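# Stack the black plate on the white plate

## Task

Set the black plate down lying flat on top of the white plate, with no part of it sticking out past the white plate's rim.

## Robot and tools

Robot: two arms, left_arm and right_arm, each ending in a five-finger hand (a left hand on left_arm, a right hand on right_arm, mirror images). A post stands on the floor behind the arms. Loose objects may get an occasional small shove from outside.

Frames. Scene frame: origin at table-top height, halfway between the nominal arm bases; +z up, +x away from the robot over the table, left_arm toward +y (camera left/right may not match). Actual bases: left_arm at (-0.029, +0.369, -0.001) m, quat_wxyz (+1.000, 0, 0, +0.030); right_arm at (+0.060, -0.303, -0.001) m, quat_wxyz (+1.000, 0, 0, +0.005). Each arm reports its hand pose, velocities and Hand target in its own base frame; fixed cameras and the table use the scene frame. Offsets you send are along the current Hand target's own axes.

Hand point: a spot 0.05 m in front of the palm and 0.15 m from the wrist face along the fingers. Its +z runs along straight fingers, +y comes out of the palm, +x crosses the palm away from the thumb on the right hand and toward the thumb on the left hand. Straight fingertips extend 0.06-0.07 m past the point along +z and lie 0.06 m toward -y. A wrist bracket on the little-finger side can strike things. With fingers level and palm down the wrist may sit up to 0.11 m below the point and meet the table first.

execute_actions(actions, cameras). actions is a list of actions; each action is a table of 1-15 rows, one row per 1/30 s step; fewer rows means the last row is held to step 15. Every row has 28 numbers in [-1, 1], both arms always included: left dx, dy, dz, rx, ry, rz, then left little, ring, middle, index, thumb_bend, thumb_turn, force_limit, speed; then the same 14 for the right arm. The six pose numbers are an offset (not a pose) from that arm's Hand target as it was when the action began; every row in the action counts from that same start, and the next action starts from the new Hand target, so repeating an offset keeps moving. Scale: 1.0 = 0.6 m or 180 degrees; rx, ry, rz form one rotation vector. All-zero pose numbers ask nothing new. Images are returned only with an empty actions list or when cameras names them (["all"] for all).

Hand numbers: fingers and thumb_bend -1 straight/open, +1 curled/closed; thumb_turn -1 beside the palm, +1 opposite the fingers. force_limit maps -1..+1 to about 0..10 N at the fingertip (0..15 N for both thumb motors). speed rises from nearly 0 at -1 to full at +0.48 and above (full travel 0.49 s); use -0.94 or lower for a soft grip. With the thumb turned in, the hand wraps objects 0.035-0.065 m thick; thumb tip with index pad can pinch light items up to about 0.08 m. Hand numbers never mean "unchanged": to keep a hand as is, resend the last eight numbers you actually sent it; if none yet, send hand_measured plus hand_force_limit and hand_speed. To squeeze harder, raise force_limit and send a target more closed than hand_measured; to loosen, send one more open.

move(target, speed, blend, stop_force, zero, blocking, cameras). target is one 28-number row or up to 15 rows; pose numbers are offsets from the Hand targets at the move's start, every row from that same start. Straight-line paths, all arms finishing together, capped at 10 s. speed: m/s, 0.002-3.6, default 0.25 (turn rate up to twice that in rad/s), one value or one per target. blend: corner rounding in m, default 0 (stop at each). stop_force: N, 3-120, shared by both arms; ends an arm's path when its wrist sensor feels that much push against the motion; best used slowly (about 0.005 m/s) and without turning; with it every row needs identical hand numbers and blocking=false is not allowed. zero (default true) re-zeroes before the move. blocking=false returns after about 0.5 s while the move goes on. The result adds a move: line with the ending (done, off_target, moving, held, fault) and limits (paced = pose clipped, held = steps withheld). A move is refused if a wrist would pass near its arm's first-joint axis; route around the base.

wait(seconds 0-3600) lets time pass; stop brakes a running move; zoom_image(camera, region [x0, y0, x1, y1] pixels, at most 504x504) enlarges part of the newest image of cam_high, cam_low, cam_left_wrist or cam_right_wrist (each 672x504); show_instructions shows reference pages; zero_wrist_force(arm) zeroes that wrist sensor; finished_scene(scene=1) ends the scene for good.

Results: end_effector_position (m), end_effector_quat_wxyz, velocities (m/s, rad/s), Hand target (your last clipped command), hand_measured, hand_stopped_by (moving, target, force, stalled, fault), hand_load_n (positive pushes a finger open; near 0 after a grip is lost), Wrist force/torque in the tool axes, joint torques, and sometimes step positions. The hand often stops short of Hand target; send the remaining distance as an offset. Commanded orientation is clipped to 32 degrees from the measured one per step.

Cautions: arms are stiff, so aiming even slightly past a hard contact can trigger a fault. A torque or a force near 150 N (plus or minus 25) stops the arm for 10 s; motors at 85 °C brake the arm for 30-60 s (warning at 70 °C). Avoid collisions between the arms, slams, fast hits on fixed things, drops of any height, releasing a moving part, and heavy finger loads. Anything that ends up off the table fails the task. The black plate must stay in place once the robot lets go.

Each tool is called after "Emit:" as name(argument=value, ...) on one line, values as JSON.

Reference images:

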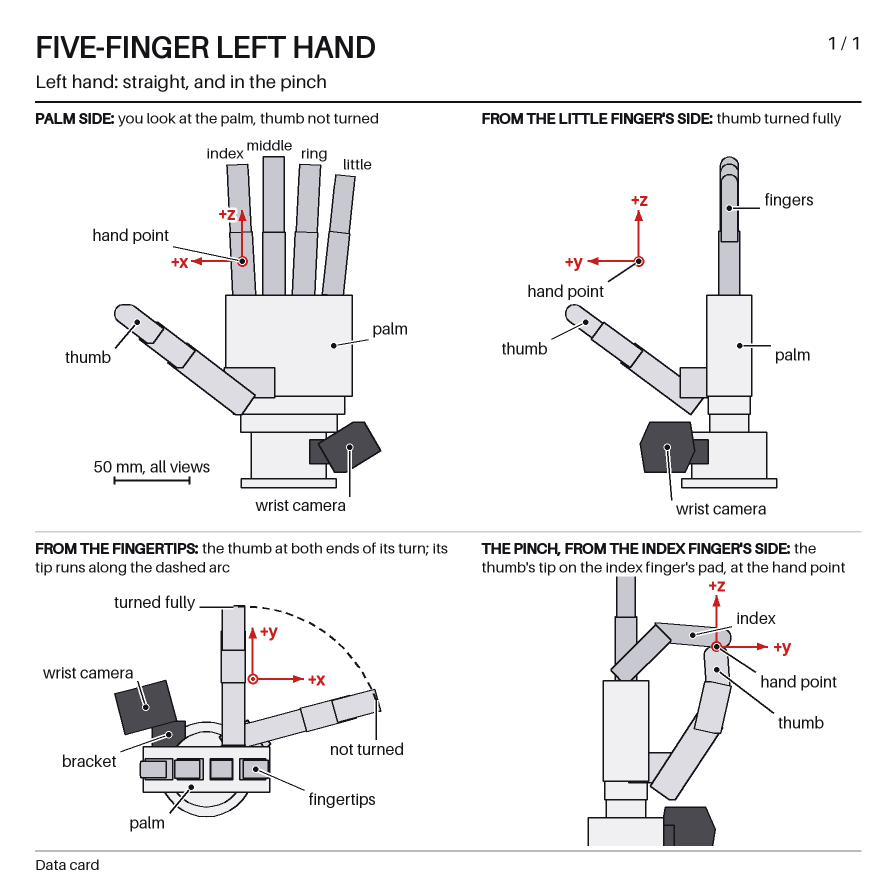

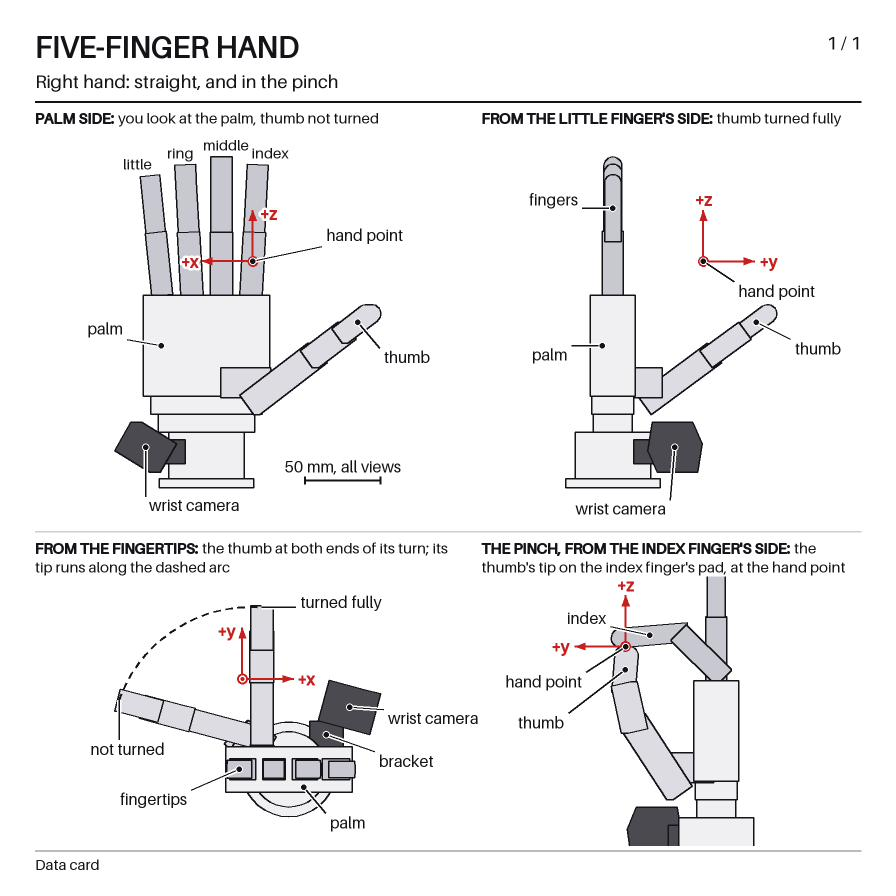

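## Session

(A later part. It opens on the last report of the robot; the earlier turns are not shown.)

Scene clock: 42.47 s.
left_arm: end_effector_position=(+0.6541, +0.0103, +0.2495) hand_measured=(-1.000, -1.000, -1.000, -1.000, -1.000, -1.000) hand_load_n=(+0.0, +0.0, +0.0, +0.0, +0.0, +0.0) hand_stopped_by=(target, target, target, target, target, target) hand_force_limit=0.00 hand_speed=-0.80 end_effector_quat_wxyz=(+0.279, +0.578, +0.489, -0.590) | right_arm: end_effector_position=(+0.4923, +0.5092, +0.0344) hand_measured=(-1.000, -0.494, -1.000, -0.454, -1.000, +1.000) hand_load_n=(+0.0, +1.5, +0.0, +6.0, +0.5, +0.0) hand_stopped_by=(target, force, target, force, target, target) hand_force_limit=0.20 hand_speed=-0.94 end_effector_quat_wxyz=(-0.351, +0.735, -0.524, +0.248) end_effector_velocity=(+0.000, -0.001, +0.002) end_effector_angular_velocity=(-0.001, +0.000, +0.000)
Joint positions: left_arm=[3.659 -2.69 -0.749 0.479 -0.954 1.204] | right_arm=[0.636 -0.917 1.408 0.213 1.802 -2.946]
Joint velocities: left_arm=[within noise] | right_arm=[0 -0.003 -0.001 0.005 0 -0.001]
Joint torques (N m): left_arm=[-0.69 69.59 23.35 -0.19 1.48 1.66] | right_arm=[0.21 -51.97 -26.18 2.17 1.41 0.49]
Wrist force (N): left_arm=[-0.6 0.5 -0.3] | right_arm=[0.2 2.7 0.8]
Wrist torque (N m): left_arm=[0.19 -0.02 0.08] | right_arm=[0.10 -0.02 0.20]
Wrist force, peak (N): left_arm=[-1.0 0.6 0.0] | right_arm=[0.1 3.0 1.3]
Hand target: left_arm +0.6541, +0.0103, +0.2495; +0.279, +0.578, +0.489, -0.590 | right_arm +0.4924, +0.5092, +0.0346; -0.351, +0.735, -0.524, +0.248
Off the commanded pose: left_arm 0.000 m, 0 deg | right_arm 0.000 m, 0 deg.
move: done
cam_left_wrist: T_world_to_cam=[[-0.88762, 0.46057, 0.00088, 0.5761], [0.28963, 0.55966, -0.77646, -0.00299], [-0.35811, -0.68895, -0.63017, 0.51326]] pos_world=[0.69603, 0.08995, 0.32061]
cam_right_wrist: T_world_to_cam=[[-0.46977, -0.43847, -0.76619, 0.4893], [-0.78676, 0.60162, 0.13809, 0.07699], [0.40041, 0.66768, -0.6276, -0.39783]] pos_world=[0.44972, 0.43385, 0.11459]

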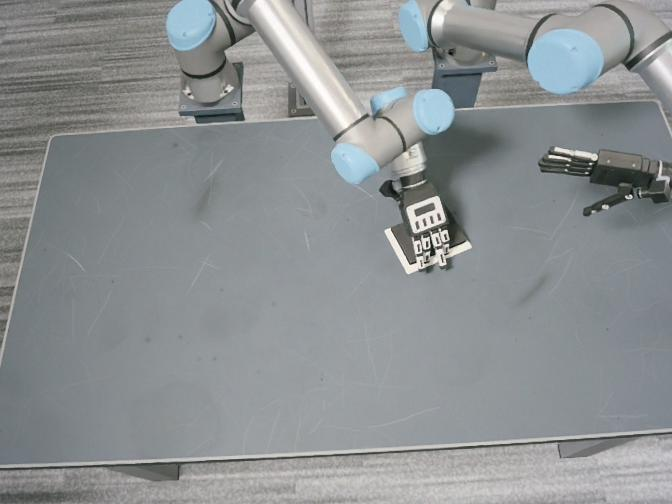

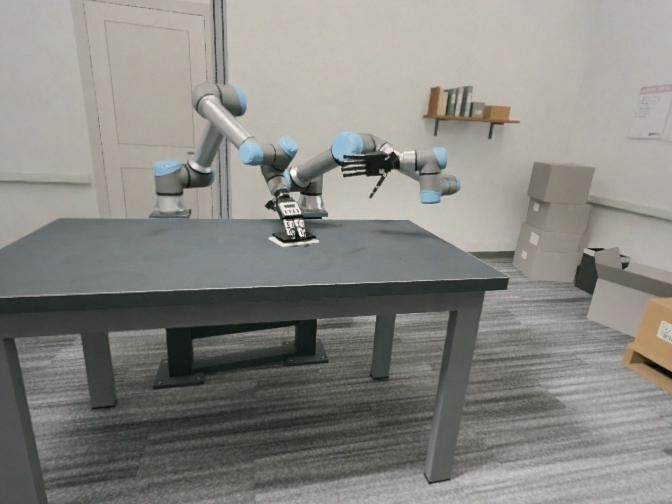

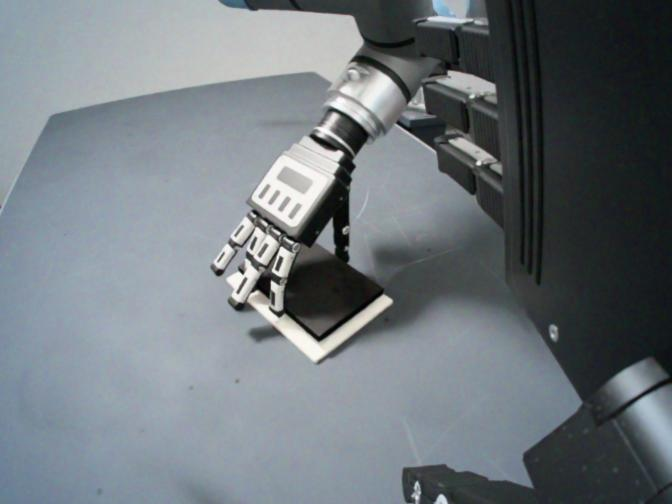

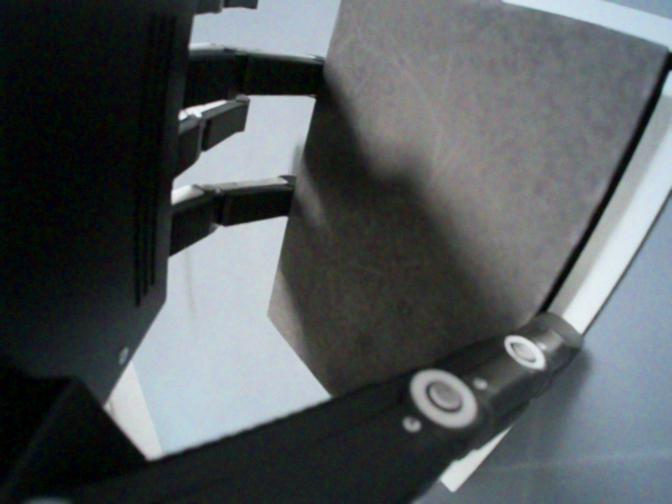

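Emit:
move(target=[0,0,0,0,0,0,-1,-1,-1,-1,-1,-1,0,-0.8,0.00113,0.00878,0.01035,0,0,0,-1,-0.3,-1,-0.2,-1,1,0.2,-0.94], speed=0.03, cameras=["cam_left_wrist","cam_right_wrist","cam_high"])

Emit:
zoom_image(camera="cam_left_wrist", region=[290, 260, 410, 370])

Emit:
zoom_image(camera="cam_high", region=[375, 195, 485, 285])

Scene clock: 51.00 s.
left_arm: end_effector_position=(+0.6541, +0.0103, +0.2495) hand_measured=(-1.000, -1.000, -1.000, -1.000, -1.000, -1.000) hand_load_n=(+0.0, +0.0, +0.0, +0.0, -0.5, +0.0) hand_stopped_by=(target, target, target, target, target, target) hand_force_limit=0.00 hand_speed=-0.80 end_effector_quat_wxyz=(+0.279, +0.578, +0.489, -0.590) | right_arm: end_effector_position=(+0.4941, +0.5091, +0.0264) hand_measured=(-1.000, -0.494, -1.000, -0.454, -1.000, +1.000) hand_load_n=(+0.0, +1.5, +0.0, +6.0, +0.5, +0.0) hand_stopped_by=(target, force, target, force, target, target) hand_force_limit=0.20 hand_speed=-0.94 end_effector_quat_wxyz=(-0.351, +0.735, -0.524, +0.248) end_effector_velocity=(-0.001, -0.001, +0.003) end_effector_angular_velocity=(-0.001, +0.001, -0.001)
Joint positions: left_arm=[3.659 -2.69 -0.749 0.479 -0.954 1.204] | right_arm=[0.634 -0.905 1.411 0.197 1.8 -2.947]
Joint velocities: left_arm=[within noise] | right_arm=[0 -0.004 0 0.006 0 0]
Joint torques (N m): left_arm=[0.47 69.16 22.72 -0.21 1.41 1.53] | right_arm=[0.38 -51.53 -14.24 2.29 -1.41 -0.88]
Wrist force (N): left_arm=[-0.8 0.5 0.0] | right_arm=[-0.1 2.4 0.7]
Wrist torque (N m): left_arm=[0.17 0.03 0.06] | right_arm=[0.05 0.03 0.37]
Wrist force, peak (N): left_arm=[-1.0 0.7 0.3] | right_arm=[0.1 2.8 1.3]
Hand target: left_arm +0.6541, +0.0103, +0.2495; +0.279, +0.578, +0.489, -0.590 | right_arm +0.4941, +0.5091, +0.0266; -0.351, +0.735, -0.524, +0.248
Off the commanded pose: left_arm 0.000 m, 0 deg | right_arm 0.000 m, 0 deg.
move: done
cam_left_wrist: T_world_to_cam=[[-0.88762, 0.46057, 0.00088, 0.5761], [0.28963, 0.55966, -0.77646, -0.00299], [-0.35811, -0.68895, -0.63017, 0.51326]] pos_world=[0.69603, 0.08995, 0.32061]
cam_right_wrist: T_world_to_cam=[[-0.46961, -0.43836, -0.76636, 0.48387], [-0.7868, 0.60158, 0.13803, 0.07961], [0.40052, 0.66779, -0.62741, -0.40362]] pos_world=[0.45152, 0.43375, 0.10659]
Images, in order (width x height): cam_high 672x504, cam_left_wrist 672x504, cam_right_wrist 672x504.

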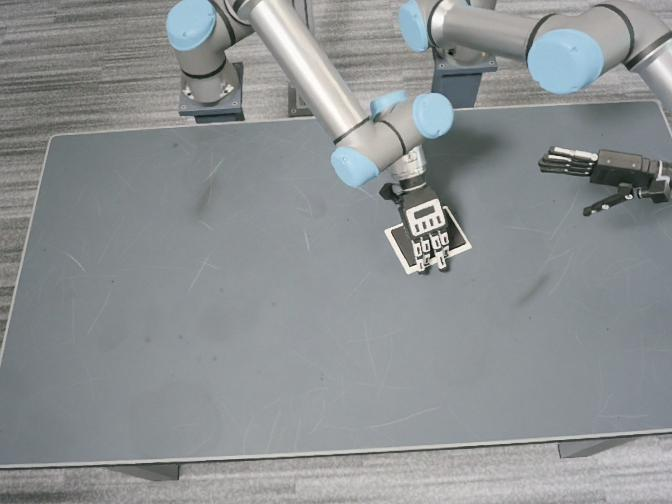

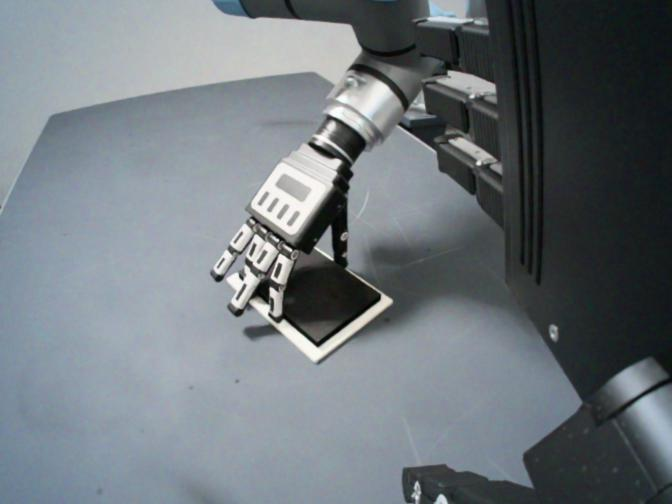

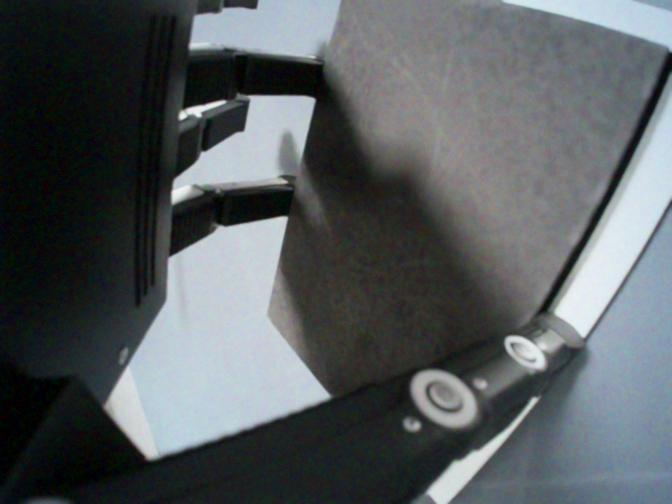

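Scaled by 4.200 from the camera's image (finer frame: 960x720).

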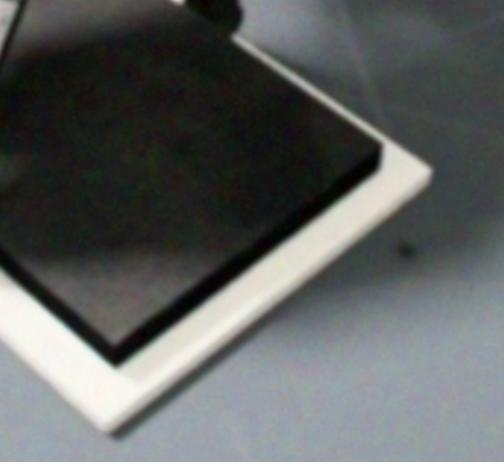

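Scaled by 4.582 from the camera's image (finer frame: 960x720).

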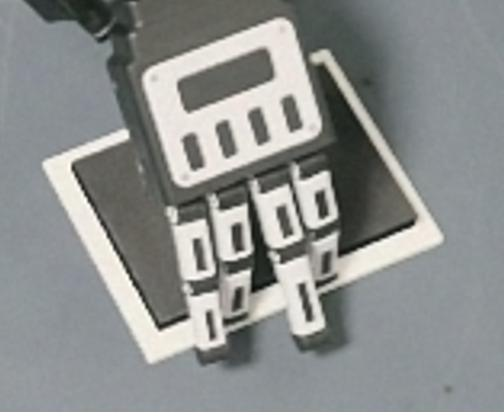

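Emit:
move(target=[0,0,0,0,0,0,-1,-1,-1,-1,-1,-1,0,-0.8,0,0.00842,0.00683,0,0,0,-1,-0.3,-1,-0.2,-1,1,0.2,-0.94], speed=0.002, stop_force=3, cameras=["cam_left_wrist","cam_right_wrist","cam_high"])

Emit:
zoom_image(camera="cam_left_wrist", region=[290, 260, 410, 370])

Emit:
zoom_image(camera="cam_high", region=[375, 195, 485, 285])

Scene clock: 52.33 s.
left_arm: end_effector_position=(+0.6541, +0.0103, +0.2495) hand_measured=(-1.000, -1.000, -1.000, -1.000, -1.000, -1.000) hand_load_n=(+0.0, +0.0, +0.0, +0.0, +0.0, +0.0) hand_stopped_by=(target, target, target, target, target, target) hand_force_limit=0.00 hand_speed=-0.80 end_effector_quat_wxyz=(+0.279, +0.578, +0.489, -0.590) | right_arm: end_effector_position=(+0.4941, +0.5091, +0.0257) hand_measured=(-1.000, -0.494, -1.000, -0.454, -1.000, +1.000) hand_load_n=(+0.0, +1.5, +0.0, +6.0, +0.5, +0.0) hand_stopped_by=(target, force, target, force, target, target) hand_force_limit=0.20 hand_speed=-0.94 end_effector_quat_wxyz=(-0.351, +0.735, -0.524, +0.248)
Joint positions: left_arm=[3.659 -2.69 -0.749 0.479 -0.954 1.204] | right_arm=[0.634 -0.905 1.412 0.196 1.8 -2.947]
Joint torques (N m): left_arm=[0.4 69.93 22.66 -0.41 1.6 1.36] | right_arm=[3.4 -49.45 -18.55 2.92 1.3 1.27]
Wrist force (N): left_arm=[-0.6 0.7 -0.3] | right_arm=[0.1 -0.8 -2.0]
Wrist torque (N m): left_arm=[0.22 -0.03 0.07] | right_arm=[0.04 0.03 0.34]
Wrist force, peak (N): left_arm=[-1.1 0.6 -0.4] | right_arm=[-0.1 2.6 1.0]
Hand target: left_arm +0.6541, +0.0103, +0.2495; +0.279, +0.578, +0.489, -0.590 | right_arm +0.4941, +0.5091, +0.0258; -0.351, +0.735, -0.524, +0.248 (not the last commanded pose)
Off the commanded pose: left_arm 0.000 m, 0 deg | right_arm 0.006 m, 0 deg.
move: contact (right_arm)
cam_left_wrist: T_world_to_cam=[[-0.88762, 0.46057, 0.00088, 0.5761], [0.28963, 0.55966, -0.77646, -0.00299], [-0.35811, -0.68895, -0.63017, 0.51326]] pos_world=[0.69603, 0.08995, 0.32061]
cam_right_wrist: T_world_to_cam=[[-0.46961, -0.43836, -0.76636, 0.48333], [-0.7868, 0.60158, 0.13803, 0.07971], [0.40052, 0.66779, -0.62741, -0.40406]] pos_world=[0.45152, 0.43375, 0.10589]
Images, in order (width x height): cam_high 672x504, cam_left_wrist 672x504, cam_right_wrist 672x504.

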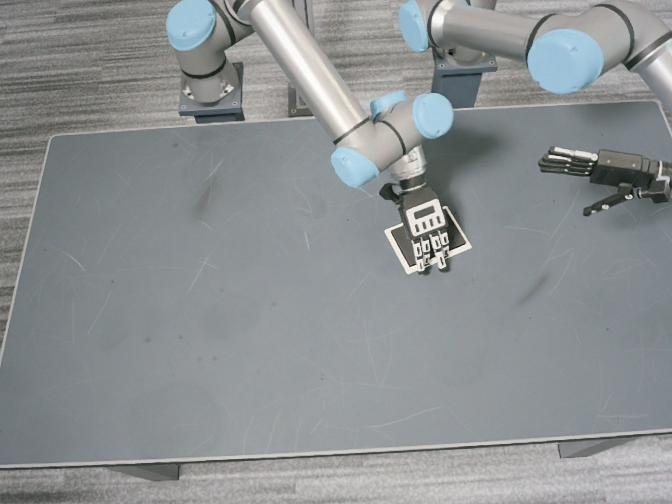

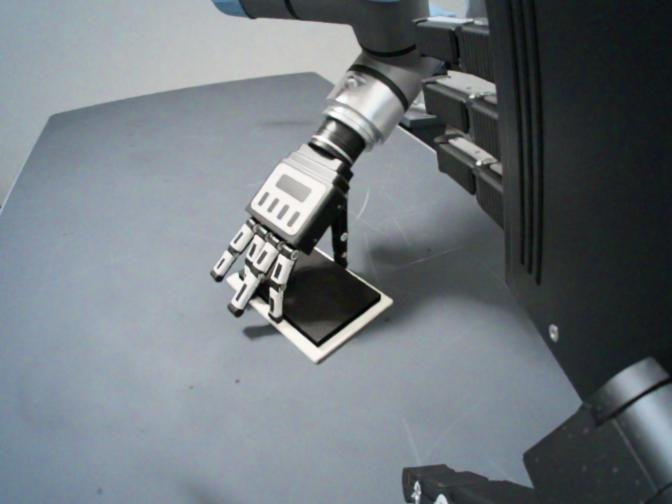

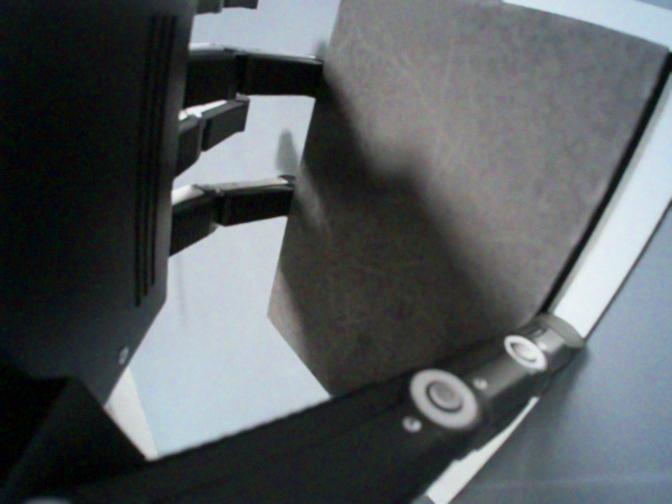

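Scaled by 4.200 from the camera's image (finer frame: 960x720).

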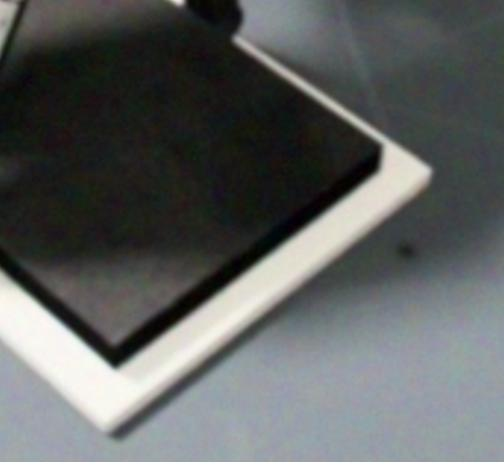

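Scaled by 4.582 from the camera's image (finer frame: 960x720).

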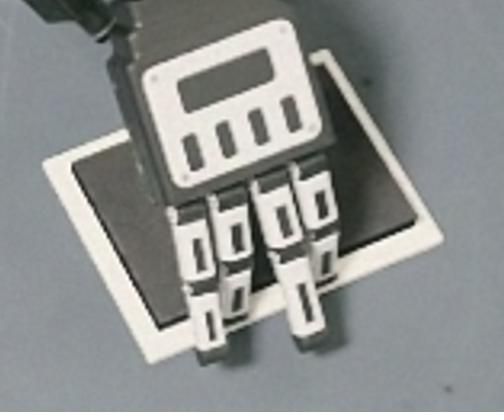

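Emit:
move(target=[0,0,0,0,0,0,-1,-1,-1,-1,-1,-1,0,-0.8,0,0,0,0,0,0,-1,-0.64,-1,-0.64,-1,1,0.2,-0.94], speed=0.01, cameras=["cam_left_wrist","cam_right_wrist","cam_high"])

Emit:
zoom_image(camera="cam_left_wrist", region=[210, 200, 410, 370])

Emit:
zoom_image(camera="cam_high", region=[375, 195, 485, 285])

Scene clock: 54.27 s.
left_arm: end_effector_position=(+0.6541, +0.0103, +0.2495) hand_measured=(-1.000, -1.000, -1.000, -1.000, -1.000, -1.000) hand_load_n=(+0.0, +0.0, +0.0, +0.5, +0.0, +0.0) hand_stopped_by=(target, target, target, target, target, target) hand_force_limit=0.00 hand_speed=-0.80 end_effector_quat_wxyz=(+0.279, +0.578, +0.489, -0.590) | right_arm: end_effector_position=(+0.4941, +0.5091, +0.0258) hand_measured=(-1.000, -0.640, -1.000, -0.640, -1.000, +1.000) hand_load_n=(+0.0, +0.0, +0.0, +0.0, +0.0, +0.0) hand_stopped_by=(target, target, target, target, target, target) hand_force_limit=0.20 hand_speed=-0.94 end_effector_quat_wxyz=(-0.351, +0.735, -0.524, +0.248)
Joint positions: left_arm=[3.659 -2.69 -0.749 0.479 -0.954 1.204] | right_arm=[0.634 -0.905 1.412 0.196 1.8 -2.947]
Joint torques (N m): left_arm=[0.73 68.98 23.1 -0.38 1.45 1.4] | right_arm=[2.92 -51.1 -25.82 0.26 -0.31 0.74]
Wrist force (N): left_arm=[-0.8 0.6 -0.2] | right_arm=[0.2 1.9 -0.1]
Wrist torque (N m): left_arm=[0.21 0.02 0.05] | right_arm=[0.07 -0.01 0.39]
Wrist force, peak (N): left_arm=[-1.2 0.5 -0.1] | right_arm=[0.1 -1.0 -2.0]
Hand target: left_arm +0.6541, +0.0103, +0.2495; +0.279, +0.578, +0.489, -0.590 | right_arm +0.4941, +0.5091, +0.0258; -0.351, +0.735, -0.524, +0.248
Off the commanded pose: left_arm 0.000 m, 0 deg | right_arm 0.000 m, 0 deg.
move: done
cam_left_wrist: T_world_to_cam=[[-0.88762, 0.46057, 0.00088, 0.5761], [0.28963, 0.55966, -0.77646, -0.00299], [-0.35811, -0.68895, -0.63017, 0.51326]] pos_world=[0.69603, 0.08995, 0.32061]
cam_right_wrist: T_world_to_cam=[[-0.46954, -0.43825, -0.76646, 0.48334], [-0.7868, 0.60158, 0.13803, 0.07969], [0.4006, 0.66786, -0.62728, -0.40408]] pos_world=[0.45152, 0.43375, 0.10599]
Images, in order (width x height): cam_high 672x504, cam_left_wrist 672x504, cam_right_wrist 672x504.

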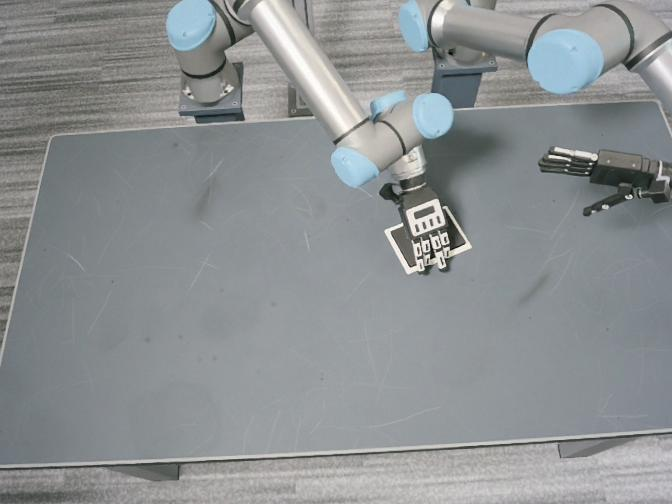

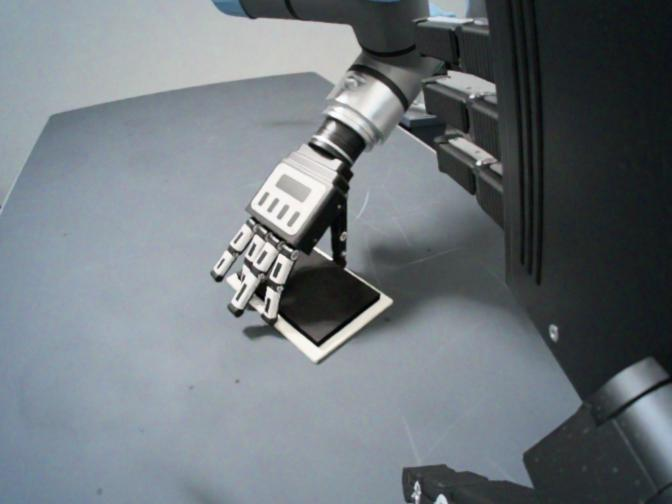

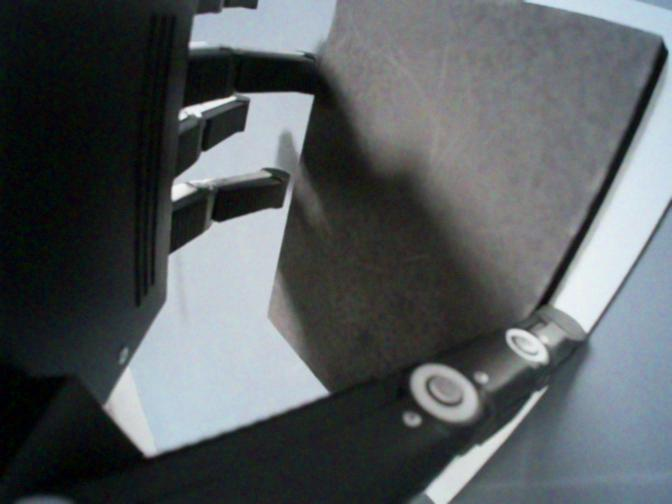

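Scaled by 2.520 from the camera's image (finer frame: 960x720).

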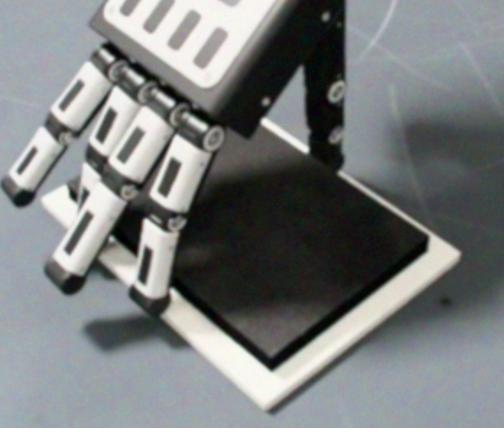

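Scaled by 4.582 from the camera's image (finer frame: 960x720).

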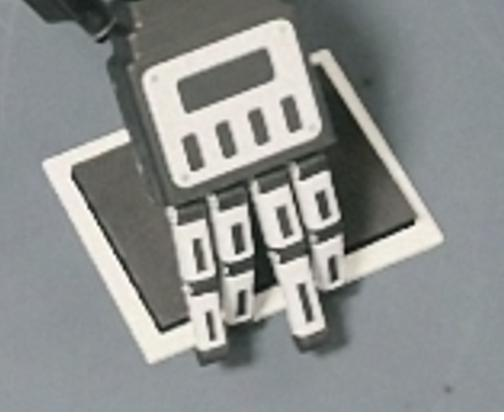

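Emit:
move(target=[[0,0,0,0,0,0,-1,-1,-1,-1,-1,-1,0,-0.8,0,0.0042,-0.00518,0,0,0,-1,-0.8,-1,-0.8,-1,1,0.2,-0.85],[0,0,0,0,0,0,-1,-1,-1,-1,-1,-1,0,-0.8,0,-0.0205,-0.0252,0,0,0,-1,-0.8,-1,-0.8,-1,1,0.2,-0.85],[0,0,0,0,0,0,-1,-1,-1,-1,-1,-1,0,-0.8,0,-0.1253,-0.1102,0,0,0,-1,-0.8,-1,-0.8,-1,1,0.2,-0.85]], speed=[0.02,0.03,0.12], blend=[0,0.005,0], cameras=["cam_left_wrist","cam_high","cam_low"])

Emit:
zoom_image(camera="cam_left_wrist", region=[210, 200, 410, 370])

Emit:
zoom_image(camera="cam_high", region=[375, 195, 485, 285])

Scene clock: 57.03 s.
left_arm: end_effector_position=(+0.6541, +0.0103, +0.2495) hand_measured=(-1.000, -1.000, -1.000, -1.000, -1.000, -1.000) hand_load_n=(+0.0, +0.0, +0.0, +0.0, +0.0, +0.0) hand_stopped_by=(target, target, target, target, target, target) hand_force_limit=0.00 hand_speed=-0.80 end_effector_quat_wxyz=(+0.279, +0.578, +0.489, -0.590) | right_arm: end_effector_position=(+0.4905, +0.5076, +0.1259) hand_measured=(-1.000, -0.800, -1.000, -0.800, -1.000, +1.000) hand_load_n=(+0.0, +0.0, +0.0, +0.0, +0.0, +0.0) hand_stopped_by=(target, target, target, target, target, target) hand_force_limit=0.20 hand_speed=-0.85 end_effector_quat_wxyz=(-0.352, +0.735, -0.524, +0.248)
Joint positions: left_arm=[3.659 -2.69 -0.749 0.479 -0.954 1.204] | right_arm=[0.636 -1.007 1.307 0.404 1.801 -2.946]
Joint torques (N m): left_arm=[1.15 69.3 23.28 -0.27 1.51 1.6] | right_arm=[-4.25 -39.31 -10.71 2.23 -0.88 -0.45]
Wrist force (N): left_arm=[-0.8 0.5 0.3] | right_arm=[-0.1 1.4 0.1]
Wrist torque (N m): left_arm=[0.15 0.03 0.06] | right_arm=[0.02 0.05 0.23]
Wrist force, peak (N): left_arm=[-1.1 0.6 -0.3] | right_arm=[0.2 2.1 0.7]
Hand target: left_arm +0.6541, +0.0103, +0.2495; +0.279, +0.578, +0.489, -0.590 | right_arm +0.4904, +0.5075, +0.1259; -0.351, +0.735, -0.524, +0.248
Off the commanded pose: left_arm 0.000 m, 0 deg | right_arm 0.000 m, 0 deg.
move: done
cam_left_wrist: T_world_to_cam=[[-0.88762, 0.46057, 0.00088, 0.5761], [0.28963, 0.55966, -0.77646, -0.00299], [-0.35811, -0.68895, -0.63017, 0.51326]] pos_world=[0.69603, 0.08995, 0.32061]
Images, in order (width x height): cam_high 672x504, cam_low 672x504, cam_left_wrist 672x504.

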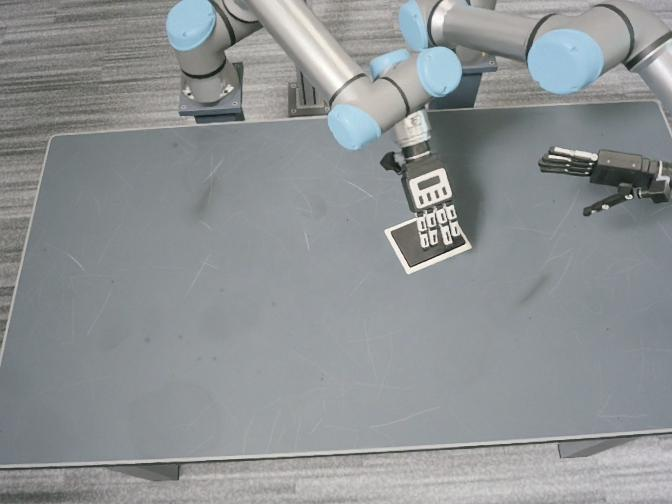

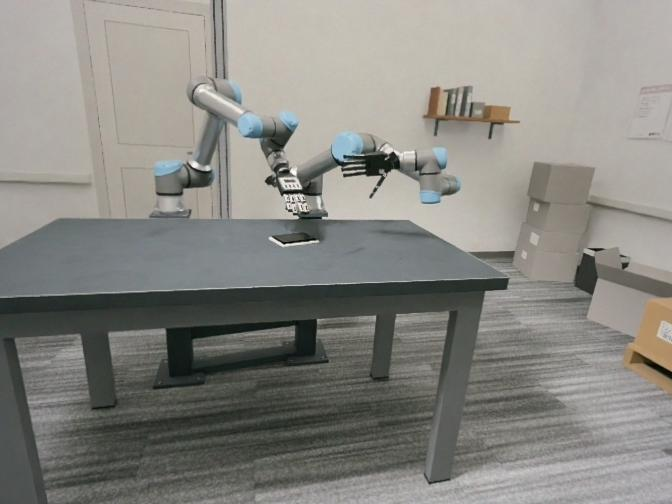

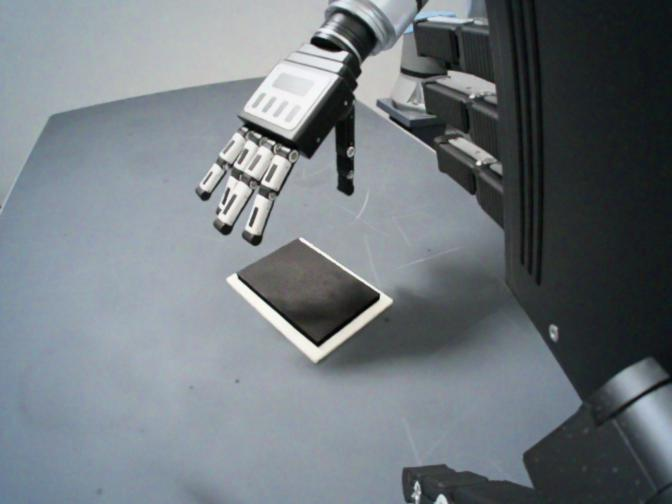

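Scaled by 2.520 from the camera's image (finer frame: 960x720).

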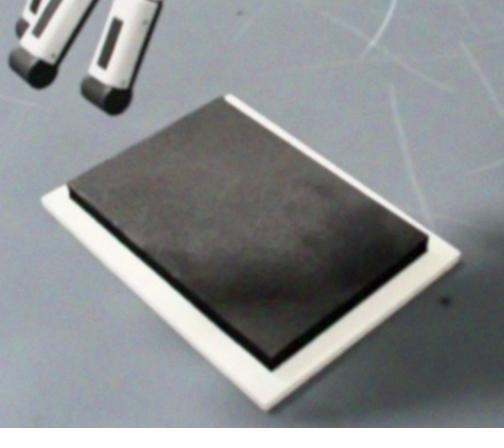

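Scaled by 4.582 from the camera's image (finer frame: 960x720).

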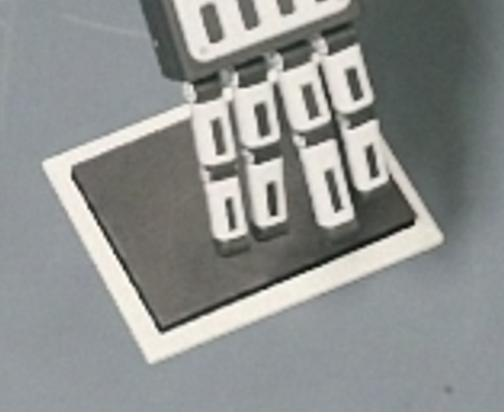

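Emit:
finished_scene()

The scene is finished: the task was done.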